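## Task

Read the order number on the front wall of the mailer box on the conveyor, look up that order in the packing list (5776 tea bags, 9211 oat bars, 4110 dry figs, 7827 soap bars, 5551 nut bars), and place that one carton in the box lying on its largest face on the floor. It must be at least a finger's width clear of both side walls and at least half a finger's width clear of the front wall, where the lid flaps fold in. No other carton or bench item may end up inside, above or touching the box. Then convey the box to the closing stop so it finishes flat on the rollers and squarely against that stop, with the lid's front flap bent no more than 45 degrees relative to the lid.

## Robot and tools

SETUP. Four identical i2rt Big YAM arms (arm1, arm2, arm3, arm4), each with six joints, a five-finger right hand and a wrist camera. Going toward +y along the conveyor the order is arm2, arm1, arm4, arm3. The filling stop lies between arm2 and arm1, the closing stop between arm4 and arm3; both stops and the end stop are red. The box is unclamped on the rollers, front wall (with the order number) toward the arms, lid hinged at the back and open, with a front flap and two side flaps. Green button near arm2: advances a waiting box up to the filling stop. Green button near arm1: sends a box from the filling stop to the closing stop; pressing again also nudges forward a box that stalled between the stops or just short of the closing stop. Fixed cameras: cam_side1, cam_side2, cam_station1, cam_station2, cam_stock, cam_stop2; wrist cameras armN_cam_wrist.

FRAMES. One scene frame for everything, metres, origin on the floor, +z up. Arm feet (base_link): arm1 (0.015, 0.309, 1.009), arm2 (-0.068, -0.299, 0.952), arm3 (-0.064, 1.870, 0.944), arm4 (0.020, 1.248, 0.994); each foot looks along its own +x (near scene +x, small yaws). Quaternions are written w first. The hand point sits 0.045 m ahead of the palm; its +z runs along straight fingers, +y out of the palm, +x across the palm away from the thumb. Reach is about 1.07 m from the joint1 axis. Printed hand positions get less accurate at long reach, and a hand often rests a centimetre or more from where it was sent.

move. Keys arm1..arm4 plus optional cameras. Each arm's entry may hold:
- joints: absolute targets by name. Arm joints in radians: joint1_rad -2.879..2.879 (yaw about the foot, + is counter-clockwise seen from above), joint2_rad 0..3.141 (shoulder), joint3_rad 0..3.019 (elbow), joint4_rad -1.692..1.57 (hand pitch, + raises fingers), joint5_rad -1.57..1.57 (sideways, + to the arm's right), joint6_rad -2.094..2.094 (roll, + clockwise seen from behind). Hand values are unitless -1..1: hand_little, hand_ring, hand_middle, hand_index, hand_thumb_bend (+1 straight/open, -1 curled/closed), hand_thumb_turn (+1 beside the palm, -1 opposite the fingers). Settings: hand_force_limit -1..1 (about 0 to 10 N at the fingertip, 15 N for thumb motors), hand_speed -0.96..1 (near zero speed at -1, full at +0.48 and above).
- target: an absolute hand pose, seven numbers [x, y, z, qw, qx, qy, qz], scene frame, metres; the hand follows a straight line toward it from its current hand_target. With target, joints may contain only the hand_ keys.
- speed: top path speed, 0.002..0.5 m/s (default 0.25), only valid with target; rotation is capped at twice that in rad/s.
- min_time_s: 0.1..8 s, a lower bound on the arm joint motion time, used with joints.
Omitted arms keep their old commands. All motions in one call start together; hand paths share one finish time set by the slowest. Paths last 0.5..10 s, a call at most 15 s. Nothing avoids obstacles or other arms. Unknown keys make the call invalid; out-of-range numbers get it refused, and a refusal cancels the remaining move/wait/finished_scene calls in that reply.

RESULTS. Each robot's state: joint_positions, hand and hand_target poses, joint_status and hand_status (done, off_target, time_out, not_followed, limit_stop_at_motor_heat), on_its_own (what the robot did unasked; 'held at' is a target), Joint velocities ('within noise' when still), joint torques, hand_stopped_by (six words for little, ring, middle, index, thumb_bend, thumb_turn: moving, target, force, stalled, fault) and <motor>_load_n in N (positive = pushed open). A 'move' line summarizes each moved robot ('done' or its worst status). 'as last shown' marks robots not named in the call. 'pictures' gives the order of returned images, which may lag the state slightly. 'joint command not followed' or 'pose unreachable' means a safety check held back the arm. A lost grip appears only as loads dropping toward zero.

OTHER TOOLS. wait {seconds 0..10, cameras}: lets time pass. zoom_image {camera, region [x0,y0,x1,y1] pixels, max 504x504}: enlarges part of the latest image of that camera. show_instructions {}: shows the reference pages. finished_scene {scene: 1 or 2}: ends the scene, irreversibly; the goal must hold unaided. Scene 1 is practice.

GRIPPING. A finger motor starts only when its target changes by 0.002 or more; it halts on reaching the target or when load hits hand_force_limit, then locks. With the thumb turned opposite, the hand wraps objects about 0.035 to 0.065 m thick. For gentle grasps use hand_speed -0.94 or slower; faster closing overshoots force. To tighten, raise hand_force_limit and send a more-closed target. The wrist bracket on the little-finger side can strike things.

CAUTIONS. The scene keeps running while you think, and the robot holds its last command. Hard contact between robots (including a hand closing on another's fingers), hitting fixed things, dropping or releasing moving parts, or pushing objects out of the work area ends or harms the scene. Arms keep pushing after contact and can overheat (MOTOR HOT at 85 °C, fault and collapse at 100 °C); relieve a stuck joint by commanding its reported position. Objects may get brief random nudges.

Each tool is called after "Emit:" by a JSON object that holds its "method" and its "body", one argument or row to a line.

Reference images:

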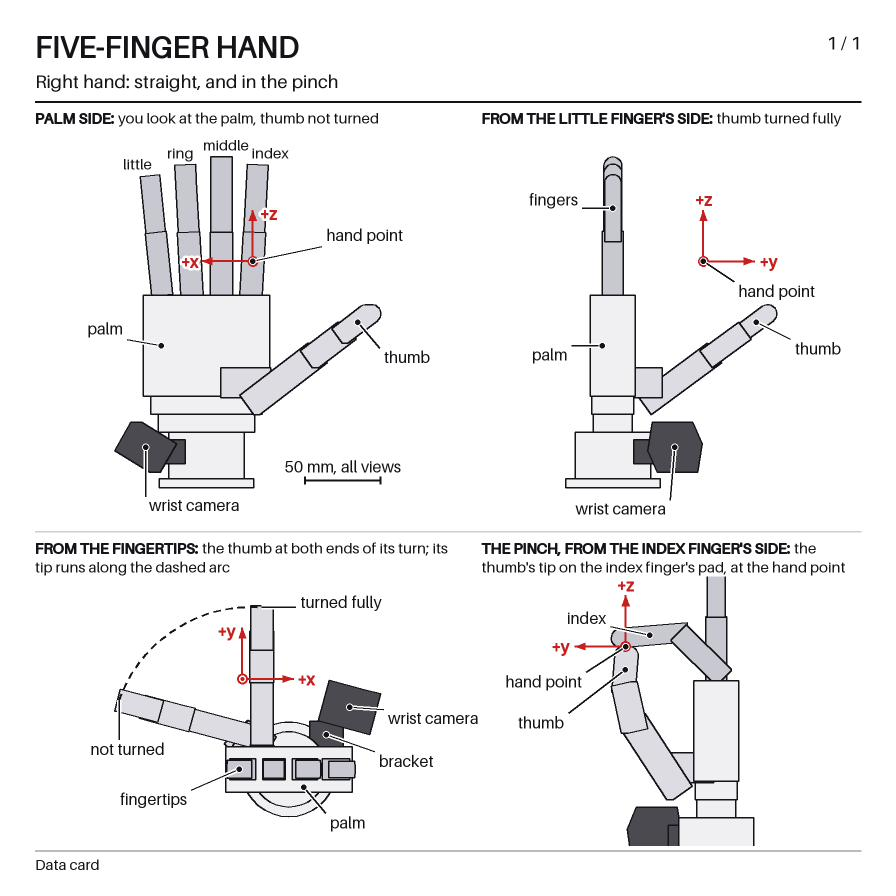

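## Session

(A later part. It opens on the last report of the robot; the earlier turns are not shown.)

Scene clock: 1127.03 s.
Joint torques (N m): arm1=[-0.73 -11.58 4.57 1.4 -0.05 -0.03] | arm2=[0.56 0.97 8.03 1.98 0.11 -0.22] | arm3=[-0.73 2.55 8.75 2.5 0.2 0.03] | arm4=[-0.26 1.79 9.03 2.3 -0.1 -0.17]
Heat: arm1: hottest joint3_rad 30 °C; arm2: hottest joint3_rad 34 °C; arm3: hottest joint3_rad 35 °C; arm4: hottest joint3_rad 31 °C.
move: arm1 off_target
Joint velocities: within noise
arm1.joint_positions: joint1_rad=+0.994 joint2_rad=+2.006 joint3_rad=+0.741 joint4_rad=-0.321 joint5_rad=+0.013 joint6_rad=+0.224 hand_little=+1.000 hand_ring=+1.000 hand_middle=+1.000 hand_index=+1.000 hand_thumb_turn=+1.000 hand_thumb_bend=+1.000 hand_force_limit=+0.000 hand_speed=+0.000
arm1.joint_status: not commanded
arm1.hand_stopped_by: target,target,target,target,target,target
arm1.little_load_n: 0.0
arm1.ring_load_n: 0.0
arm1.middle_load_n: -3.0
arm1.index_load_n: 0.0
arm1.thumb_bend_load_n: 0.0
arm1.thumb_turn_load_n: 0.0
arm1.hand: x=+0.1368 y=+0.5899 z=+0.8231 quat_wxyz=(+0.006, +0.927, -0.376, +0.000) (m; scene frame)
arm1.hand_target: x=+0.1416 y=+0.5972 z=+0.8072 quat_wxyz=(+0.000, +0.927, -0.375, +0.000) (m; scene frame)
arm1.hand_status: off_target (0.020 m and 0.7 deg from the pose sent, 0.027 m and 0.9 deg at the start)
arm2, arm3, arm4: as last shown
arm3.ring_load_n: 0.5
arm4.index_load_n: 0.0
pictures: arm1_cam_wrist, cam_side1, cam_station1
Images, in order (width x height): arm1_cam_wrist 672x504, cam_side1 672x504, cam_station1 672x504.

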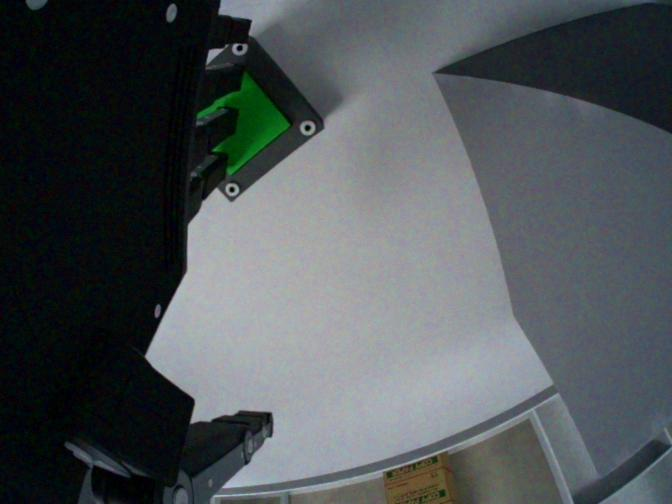

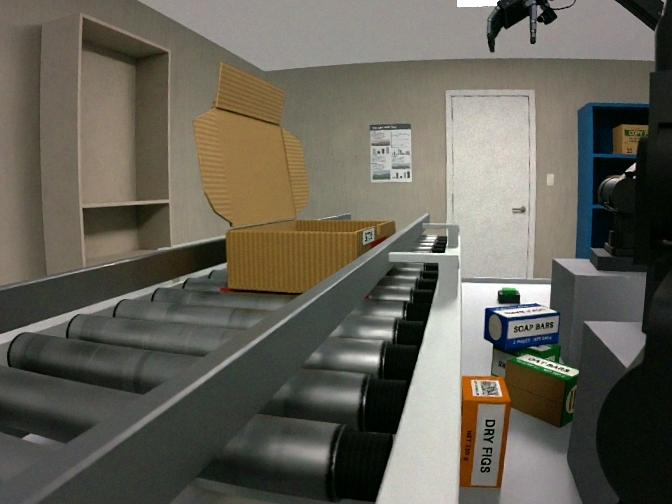

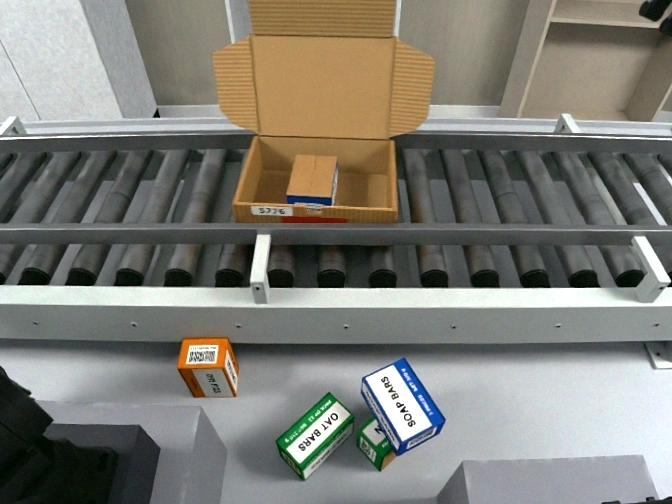

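Moving. Release the button and watch.

Emit:
{"method": "move", "body": {
  "arm1": {"target": [0.142, 0.598, 0.90, 0, 0.9272, -0.3746, 0], "speed": 0.15}
}}

Emit:
{"method": "wait", "body": {
  "seconds": 4.5,
  "cameras": ["cam_station2", "cam_stop2", "cam_side2", "arm3_cam_wrist"]
}}

Emit:
{"method": "zoom_image", "body": {
  "camera": "cam_stop2",
  "region": [120, 0, 620, 330]
}}

Emit:
{"method": "zoom_image", "body": {
  "camera": "cam_station2",
  "region": [150, 0, 470, 320]
}}

Scene clock: 1137.23 s.
Joint torques (N m): arm1=[-0.5 -15.91 5.23 -0.81 -0.05 0] | arm2=[0.56 0.97 8.03 1.98 0.11 -0.22] | arm3=[-0.79 2.49 8.73 2.51 0.21 0.03] | arm4=[-0.09 2.02 8.96 2.17 -0.1 -0.14]
Heat: arm1: hottest joint3_rad 30 °C; arm2: hottest joint3_rad 34 °C; arm3: hottest joint3_rad 35 °C; arm4: hottest joint3_rad 31 °C.
move: arm1 done
Joint velocities: arm1=[0.005 -0.015 0.017 0.007 -0.007 0.154] | arm2=[within noise] | arm3=[within noise] | arm4=[within noise]
arm1.joint_positions: joint1_rad=+0.994 joint2_rad=+1.795 joint3_rad=+0.741 joint4_rad=-0.530 joint5_rad=+0.013 joint6_rad=+0.224 hand_little=+1.000 hand_ring=+1.000 hand_middle=+1.000 hand_index=+1.000 hand_thumb_turn=+1.000 hand_thumb_bend=+1.000 hand_force_limit=+0.000 hand_speed=+0.000
arm1.joint_status: not commanded
arm1.hand_stopped_by: target,target,target,target,target,target
arm1.little_load_n: 0.0
arm1.ring_load_n: 0.0
arm1.middle_load_n: 0.0
arm1.index_load_n: 0.0
arm1.thumb_bend_load_n: 0.0
arm1.thumb_turn_load_n: 0.0
arm1.hand: x=+0.1390 y=+0.5922 z=+0.8946 quat_wxyz=(+0.005, +0.927, -0.376, +0.000) (m; scene frame)
arm1.hand_target: x=+0.1419 y=+0.5979 z=+0.8999 quat_wxyz=(+0.000, +0.927, -0.375, +0.000) (m; scene frame)
arm1.hand_status: done (0.008 m and 0.6 deg from the pose sent, 0.077 m and 0.7 deg at the start)
arm2, arm3, arm4: as last shown
arm3.ring_load_n: 0.0
arm4.ring_load_n: -0.5
pictures: none

Scene clock: 1141.73 s.
Joint torques (N m): arm1=[-0.38 -15.85 5.23 -0.81 -0.06 0] | arm2=[0.56 1.03 8.05 1.98 0.11 -0.22] | arm3=[-0.73 2.43 8.75 2.51 0.21 0.02] | arm4=[-0.44 1.14 9.01 2.29 -0.07 -0.16]
Heat: arm1: hottest joint3_rad 30 °C; arm2: hottest joint3_rad 34 °C; arm3: hottest joint3_rad 35 °C; arm4: hottest joint3_rad 31 °C.
Joint velocities: within noise
arm1.joint_positions: joint1_rad=+0.994 joint2_rad=+1.795 joint3_rad=+0.741 joint4_rad=-0.530 joint5_rad=+0.013 joint6_rad=+0.224 hand_little=+1.000 hand_ring=+1.000 hand_middle=+1.000 hand_index=+1.000 hand_thumb_turn=+1.000 hand_thumb_bend=+1.000 hand_force_limit=+0.000 hand_speed=+0.000
arm1.joint_status: not commanded
arm1.hand_stopped_by: target,target,target,target,target,target
arm1.little_load_n: 0.0
arm1.ring_load_n: 0.0
arm1.middle_load_n: 0.0
arm1.index_load_n: 0.0
arm1.thumb_bend_load_n: 0.0
arm1.thumb_turn_load_n: 0.0
arm1.hand: x=+0.1390 y=+0.5922 z=+0.8946 quat_wxyz=(+0.005, +0.927, -0.376, +0.000) (m; scene frame)
arm1.hand_target: x=+0.1419 y=+0.5979 z=+0.8999 quat_wxyz=(+0.000, +0.927, -0.375, +0.000) (m; scene frame)
arm1.hand_status: done (0.008 m and 0.6 deg from the pose sent, 0.077 m and 0.7 deg at the start)
arm2.joint_positions: joint1_rad=+0.187 joint2_rad=+0.699 joint3_rad=+1.379 joint4_rad=-1.229 joint5_rad=+0.029 joint6_rad=+0.308 hand_little=+0.320 hand_ring=+0.300 hand_middle=+0.300 hand_index=+0.300 hand_thumb_turn=-1.000 hand_thumb_bend=+1.000 hand_force_limit=+0.000 hand_speed=-0.600
arm2.joint_status: not commanded
arm2.hand_stopped_by: target,target,target,target,target,target
arm2.little_load_n: 0.0
arm2.ring_load_n: 0.0
arm2.middle_load_n: 0.0
arm2.index_load_n: 0.0
arm2.thumb_bend_load_n: 0.0
arm2.thumb_turn_load_n: 0.0
arm2.hand: x=+0.2051 y=-0.2440 z=+1.4380 quat_wxyz=(-0.393, +0.523, -0.696, +0.296) (m; scene frame)
arm2.hand_target: x=+0.2105 y=-0.2487 z=+1.4419 quat_wxyz=(-0.398, +0.517, -0.694, +0.306) (m; scene frame)
arm2.hand_status: not commanded
arm3.joint_positions: joint1_rad=-0.067 joint2_rad=+0.610 joint3_rad=+1.457 joint4_rad=-1.341 joint5_rad=+0.031 joint6_rad=-1.053 hand_little=+1.000 hand_ring=+1.000 hand_middle=+1.000 hand_index=+1.000 hand_thumb_turn=+1.000 hand_thumb_bend=+1.000 hand_force_limit=+0.000 hand_speed=-0.800
arm3.joint_status: not commanded
arm3.hand_stopped_by: target,target,target,target,target,target
arm3.little_load_n: 0.0
arm3.ring_load_n: 0.0
arm3.middle_load_n: 0.0
arm3.index_load_n: 0.0
arm3.thumb_bend_load_n: 0.0
arm3.thumb_turn_load_n: 0.0
arm3.hand: x=+0.1340 y=+1.7960 z=+1.4588 quat_wxyz=(-0.076, +0.805, -0.292, +0.511) (m; scene frame)
arm3.hand_target: x=+0.1319 y=+1.7964 z=+1.4675 quat_wxyz=(-0.078, +0.799, -0.290, +0.520) (m; scene frame)
arm3.hand_status: not commanded
arm4.joint_positions: joint1_rad=+0.003 joint2_rad=+0.613 joint3_rad=+1.365 joint4_rad=-1.248 joint5_rad=-0.172 joint6_rad=-1.167 hand_little=+1.000 hand_ring=+1.000 hand_middle=+1.000 hand_index=+1.000 hand_thumb_turn=+1.000 hand_thumb_bend=+1.000 hand_force_limit=+0.000 hand_speed=-0.800
arm4.joint_status: not commanded
arm4.hand_stopped_by: target,target,target,target,target,target
arm4.little_load_n: 0.0
arm4.ring_load_n: 0.0
arm4.middle_load_n: 0.0
arm4.index_load_n: 0.0
arm4.thumb_bend_load_n: 0.0
arm4.thumb_turn_load_n: 0.0
arm4.hand: x=+0.2612 y=+1.2615 z=+1.4847 quat_wxyz=(-0.192, +0.851, -0.091, +0.480) (m; scene frame)
arm4.hand_target: x=+0.2600 y=+1.2615 z=+1.4951 quat_wxyz=(-0.194, +0.845, -0.089, +0.490) (m; scene frame)
arm4.hand_status: not commanded
wait: 4.50 s; at rest by 0.27 s
pictures: arm3_cam_wrist, cam_side2, cam_station2, cam_stop2
Images, in order (width x height): arm3_cam_wrist 672x504, cam_side2 672x504, cam_station2 672x504, cam_stop2 672x504.

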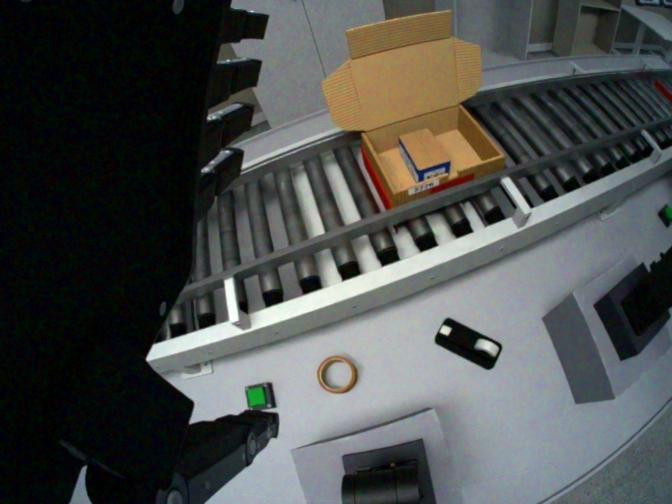

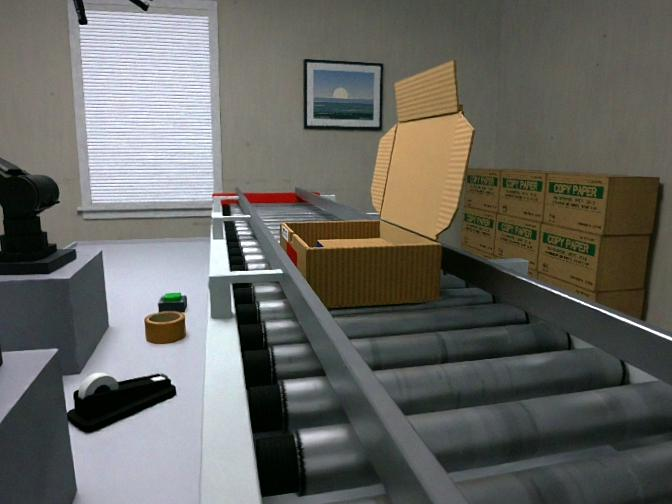

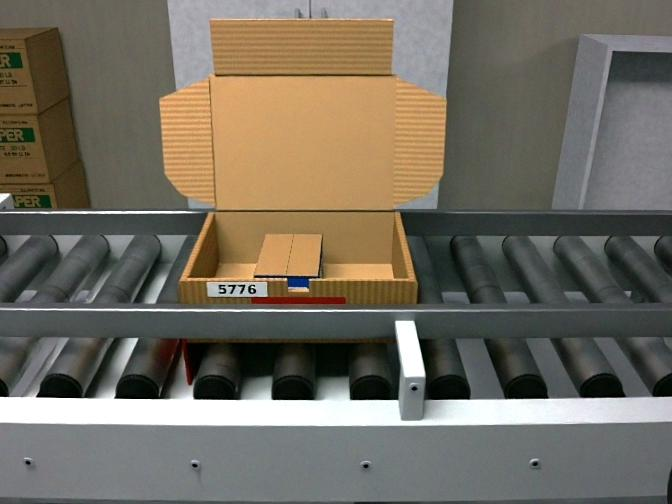

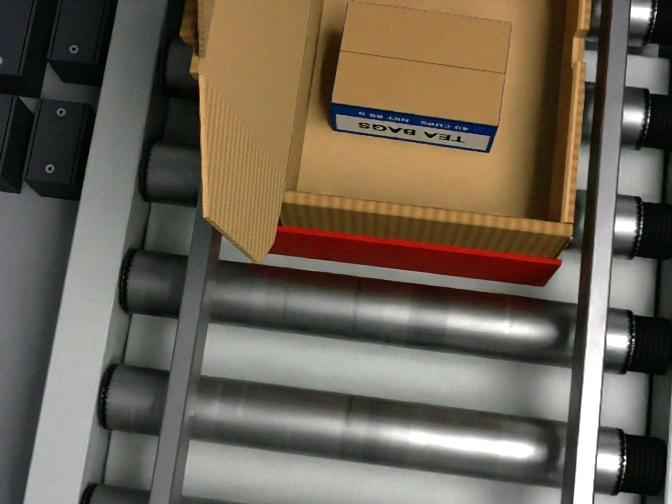

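Scaled by 1.008 from the camera's 672x504 image, which has a finer 960x720 frame.

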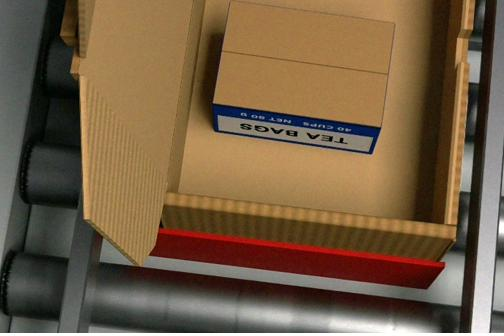

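Scaled by 1.575 from the camera's 672x504 image, which has a finer 960x720 frame.

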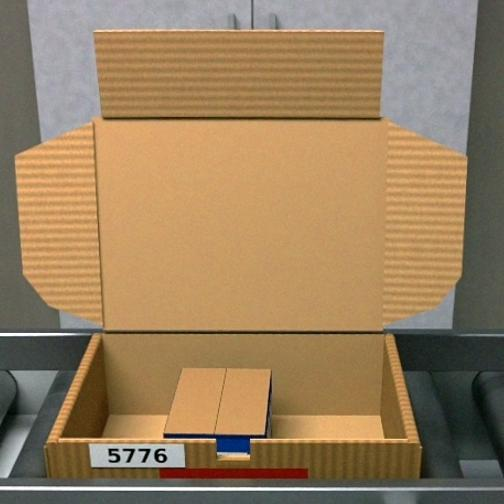

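Emit:
{"method": "move", "body": {
  "cameras": ["cam_stop2", "cam_station2"]
}}

Scene clock: 1155.63 s.
Joint torques (N m): arm1=[-0.38 -15.85 5.22 -0.81 -0.06 0] | arm2=[0.5 0.97 8.05 1.98 0.11 -0.22] | arm3=[-0.79 2.49 8.75 2.48 0.2 0.03] | arm4=[-0.03 1.49 8.91 2.28 -0.05 -0.13]
Heat: arm1: hottest joint3_rad 29 °C; arm2: hottest joint3_rad 33 °C; arm3: hottest joint3_rad 35 °C; arm4: hottest joint3_rad 31 °C.
Joint velocities: within noise
arm1.joint_positions: joint1_rad=+0.994 joint2_rad=+1.795 joint3_rad=+0.741 joint4_rad=-0.530 joint5_rad=+0.013 joint6_rad=+0.224 hand_little=+1.000 hand_ring=+1.000 hand_middle=+1.000 hand_index=+1.000 hand_thumb_turn=+1.000 hand_thumb_bend=+1.000 hand_force_limit=+0.000 hand_speed=+0.000
arm1.joint_status: not commanded
arm1.hand_stopped_by: target,target,target,target,target,target
arm1.little_load_n: 0.0
arm1.ring_load_n: 0.0
arm1.middle_load_n: 0.0
arm1.index_load_n: 0.0
arm1.thumb_bend_load_n: 0.0
arm1.thumb_turn_load_n: 0.0
arm1.hand: x=+0.1390 y=+0.5922 z=+0.8946 quat_wxyz=(+0.005, +0.927, -0.376, +0.000) (m; scene frame)
arm1.hand_target: x=+0.1419 y=+0.5979 z=+0.8999 quat_wxyz=(+0.000, +0.927, -0.375, +0.000) (m; scene frame)
arm1.hand_status: done (0.008 m and 0.6 deg from the pose sent, 0.077 m and 0.7 deg at the start)
arm2.joint_positions: joint1_rad=+0.187 joint2_rad=+0.699 joint3_rad=+1.379 joint4_rad=-1.229 joint5_rad=+0.029 joint6_rad=+0.308 hand_little=+0.320 hand_ring=+0.300 hand_middle=+0.300 hand_index=+0.300 hand_thumb_turn=-1.000 hand_thumb_bend=+1.000 hand_force_limit=+0.000 hand_speed=-0.600
arm2.joint_status: not commanded
arm2.hand_stopped_by: target,target,target,target,target,target
arm2.little_load_n: 0.0
arm2.ring_load_n: 0.0
arm2.middle_load_n: 0.0
arm2.index_load_n: 0.0
arm2.thumb_bend_load_n: 0.0
arm2.thumb_turn_load_n: 0.0
arm2.hand: x=+0.2051 y=-0.2440 z=+1.4380 quat_wxyz=(-0.393, +0.523, -0.696, +0.296) (m; scene frame)
arm2.hand_target: x=+0.2105 y=-0.2487 z=+1.4419 quat_wxyz=(-0.398, +0.517, -0.694, +0.306) (m; scene frame)
arm2.hand_status: not commanded
arm3.joint_positions: joint1_rad=-0.067 joint2_rad=+0.610 joint3_rad=+1.457 joint4_rad=-1.341 joint5_rad=+0.031 joint6_rad=-1.053 hand_little=+1.000 hand_ring=+1.000 hand_middle=+1.000 hand_index=+1.000 hand_thumb_turn=+1.000 hand_thumb_bend=+1.000 hand_force_limit=+0.000 hand_speed=-0.800
arm3.joint_status: not commanded
arm3.hand_stopped_by: target,target,target,target,target,target
arm3.little_load_n: 0.0
arm3.ring_load_n: 0.0
arm3.middle_load_n: 0.0
arm3.index_load_n: 0.0
arm3.thumb_bend_load_n: 0.0
arm3.thumb_turn_load_n: 0.0
arm3.hand: x=+0.1340 y=+1.7960 z=+1.4588 quat_wxyz=(-0.076, +0.805, -0.292, +0.511) (m; scene frame)
arm3.hand_target: x=+0.1319 y=+1.7964 z=+1.4675 quat_wxyz=(-0.078, +0.799, -0.290, +0.520) (m; scene frame)
arm3.hand_status: not commanded
arm4.joint_positions: joint1_rad=+0.003 joint2_rad=+0.613 joint3_rad=+1.365 joint4_rad=-1.248 joint5_rad=-0.172 joint6_rad=-1.167 hand_little=+1.000 hand_ring=+1.000 hand_middle=+1.000 hand_index=+1.000 hand_thumb_turn=+1.000 hand_thumb_bend=+1.000 hand_force_limit=+0.000 hand_speed=-0.800
arm4.joint_status: not commanded
arm4.hand_stopped_by: target,target,target,target,target,target
arm4.little_load_n: 0.0
arm4.ring_load_n: 0.0
arm4.middle_load_n: 0.0
arm4.index_load_n: 0.0
arm4.thumb_bend_load_n: 0.0
arm4.thumb_turn_load_n: 0.0
arm4.hand: x=+0.2612 y=+1.2615 z=+1.4847 quat_wxyz=(-0.192, +0.851, -0.091, +0.480) (m; scene frame)
arm4.hand_target: x=+0.2600 y=+1.2615 z=+1.4951 quat_wxyz=(-0.194, +0.845, -0.089, +0.490) (m; scene frame)
arm4.hand_status: not commanded
pictures: cam_station2, cam_stop2
Images, in order (width x height): cam_station2 672x504, cam_stop2 672x504.

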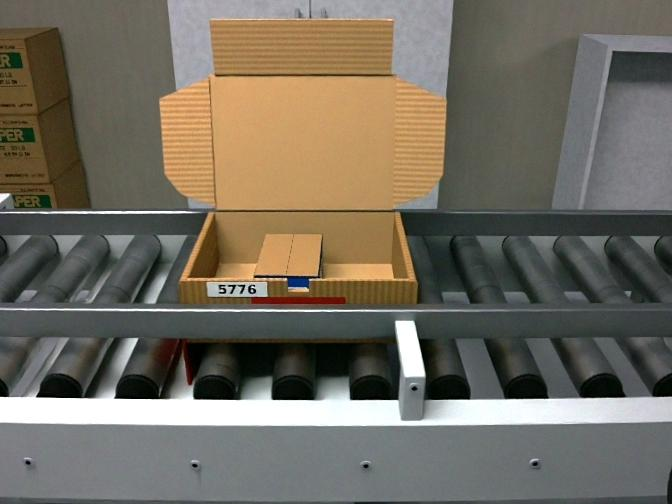

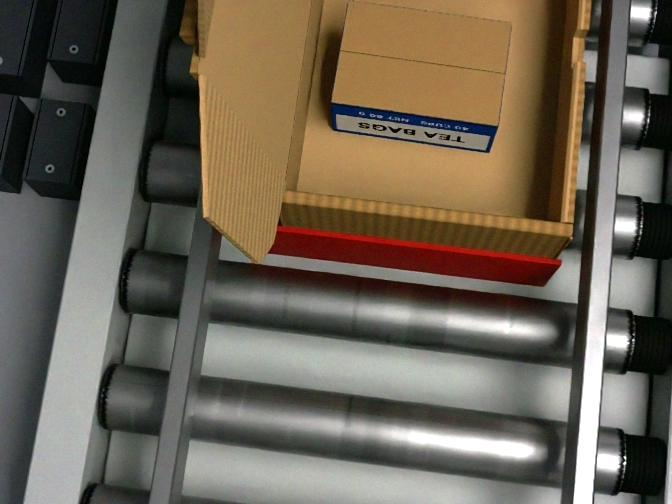

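Emit:
{"method": "zoom_image", "body": {
  "camera": "cam_stop2",
  "region": [200, 150, 620, 320]
}}

Scaled by 1.200 from the camera's 672x504 image, which has a finer 960x720 frame.

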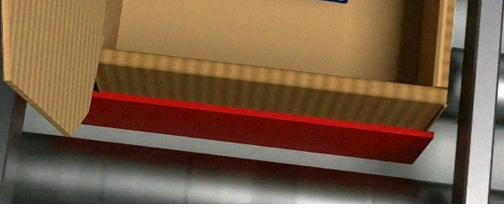

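Emit:
{"method": "finished_scene", "body": {
  "scene": 2
}}

The scene is finished: the task was done.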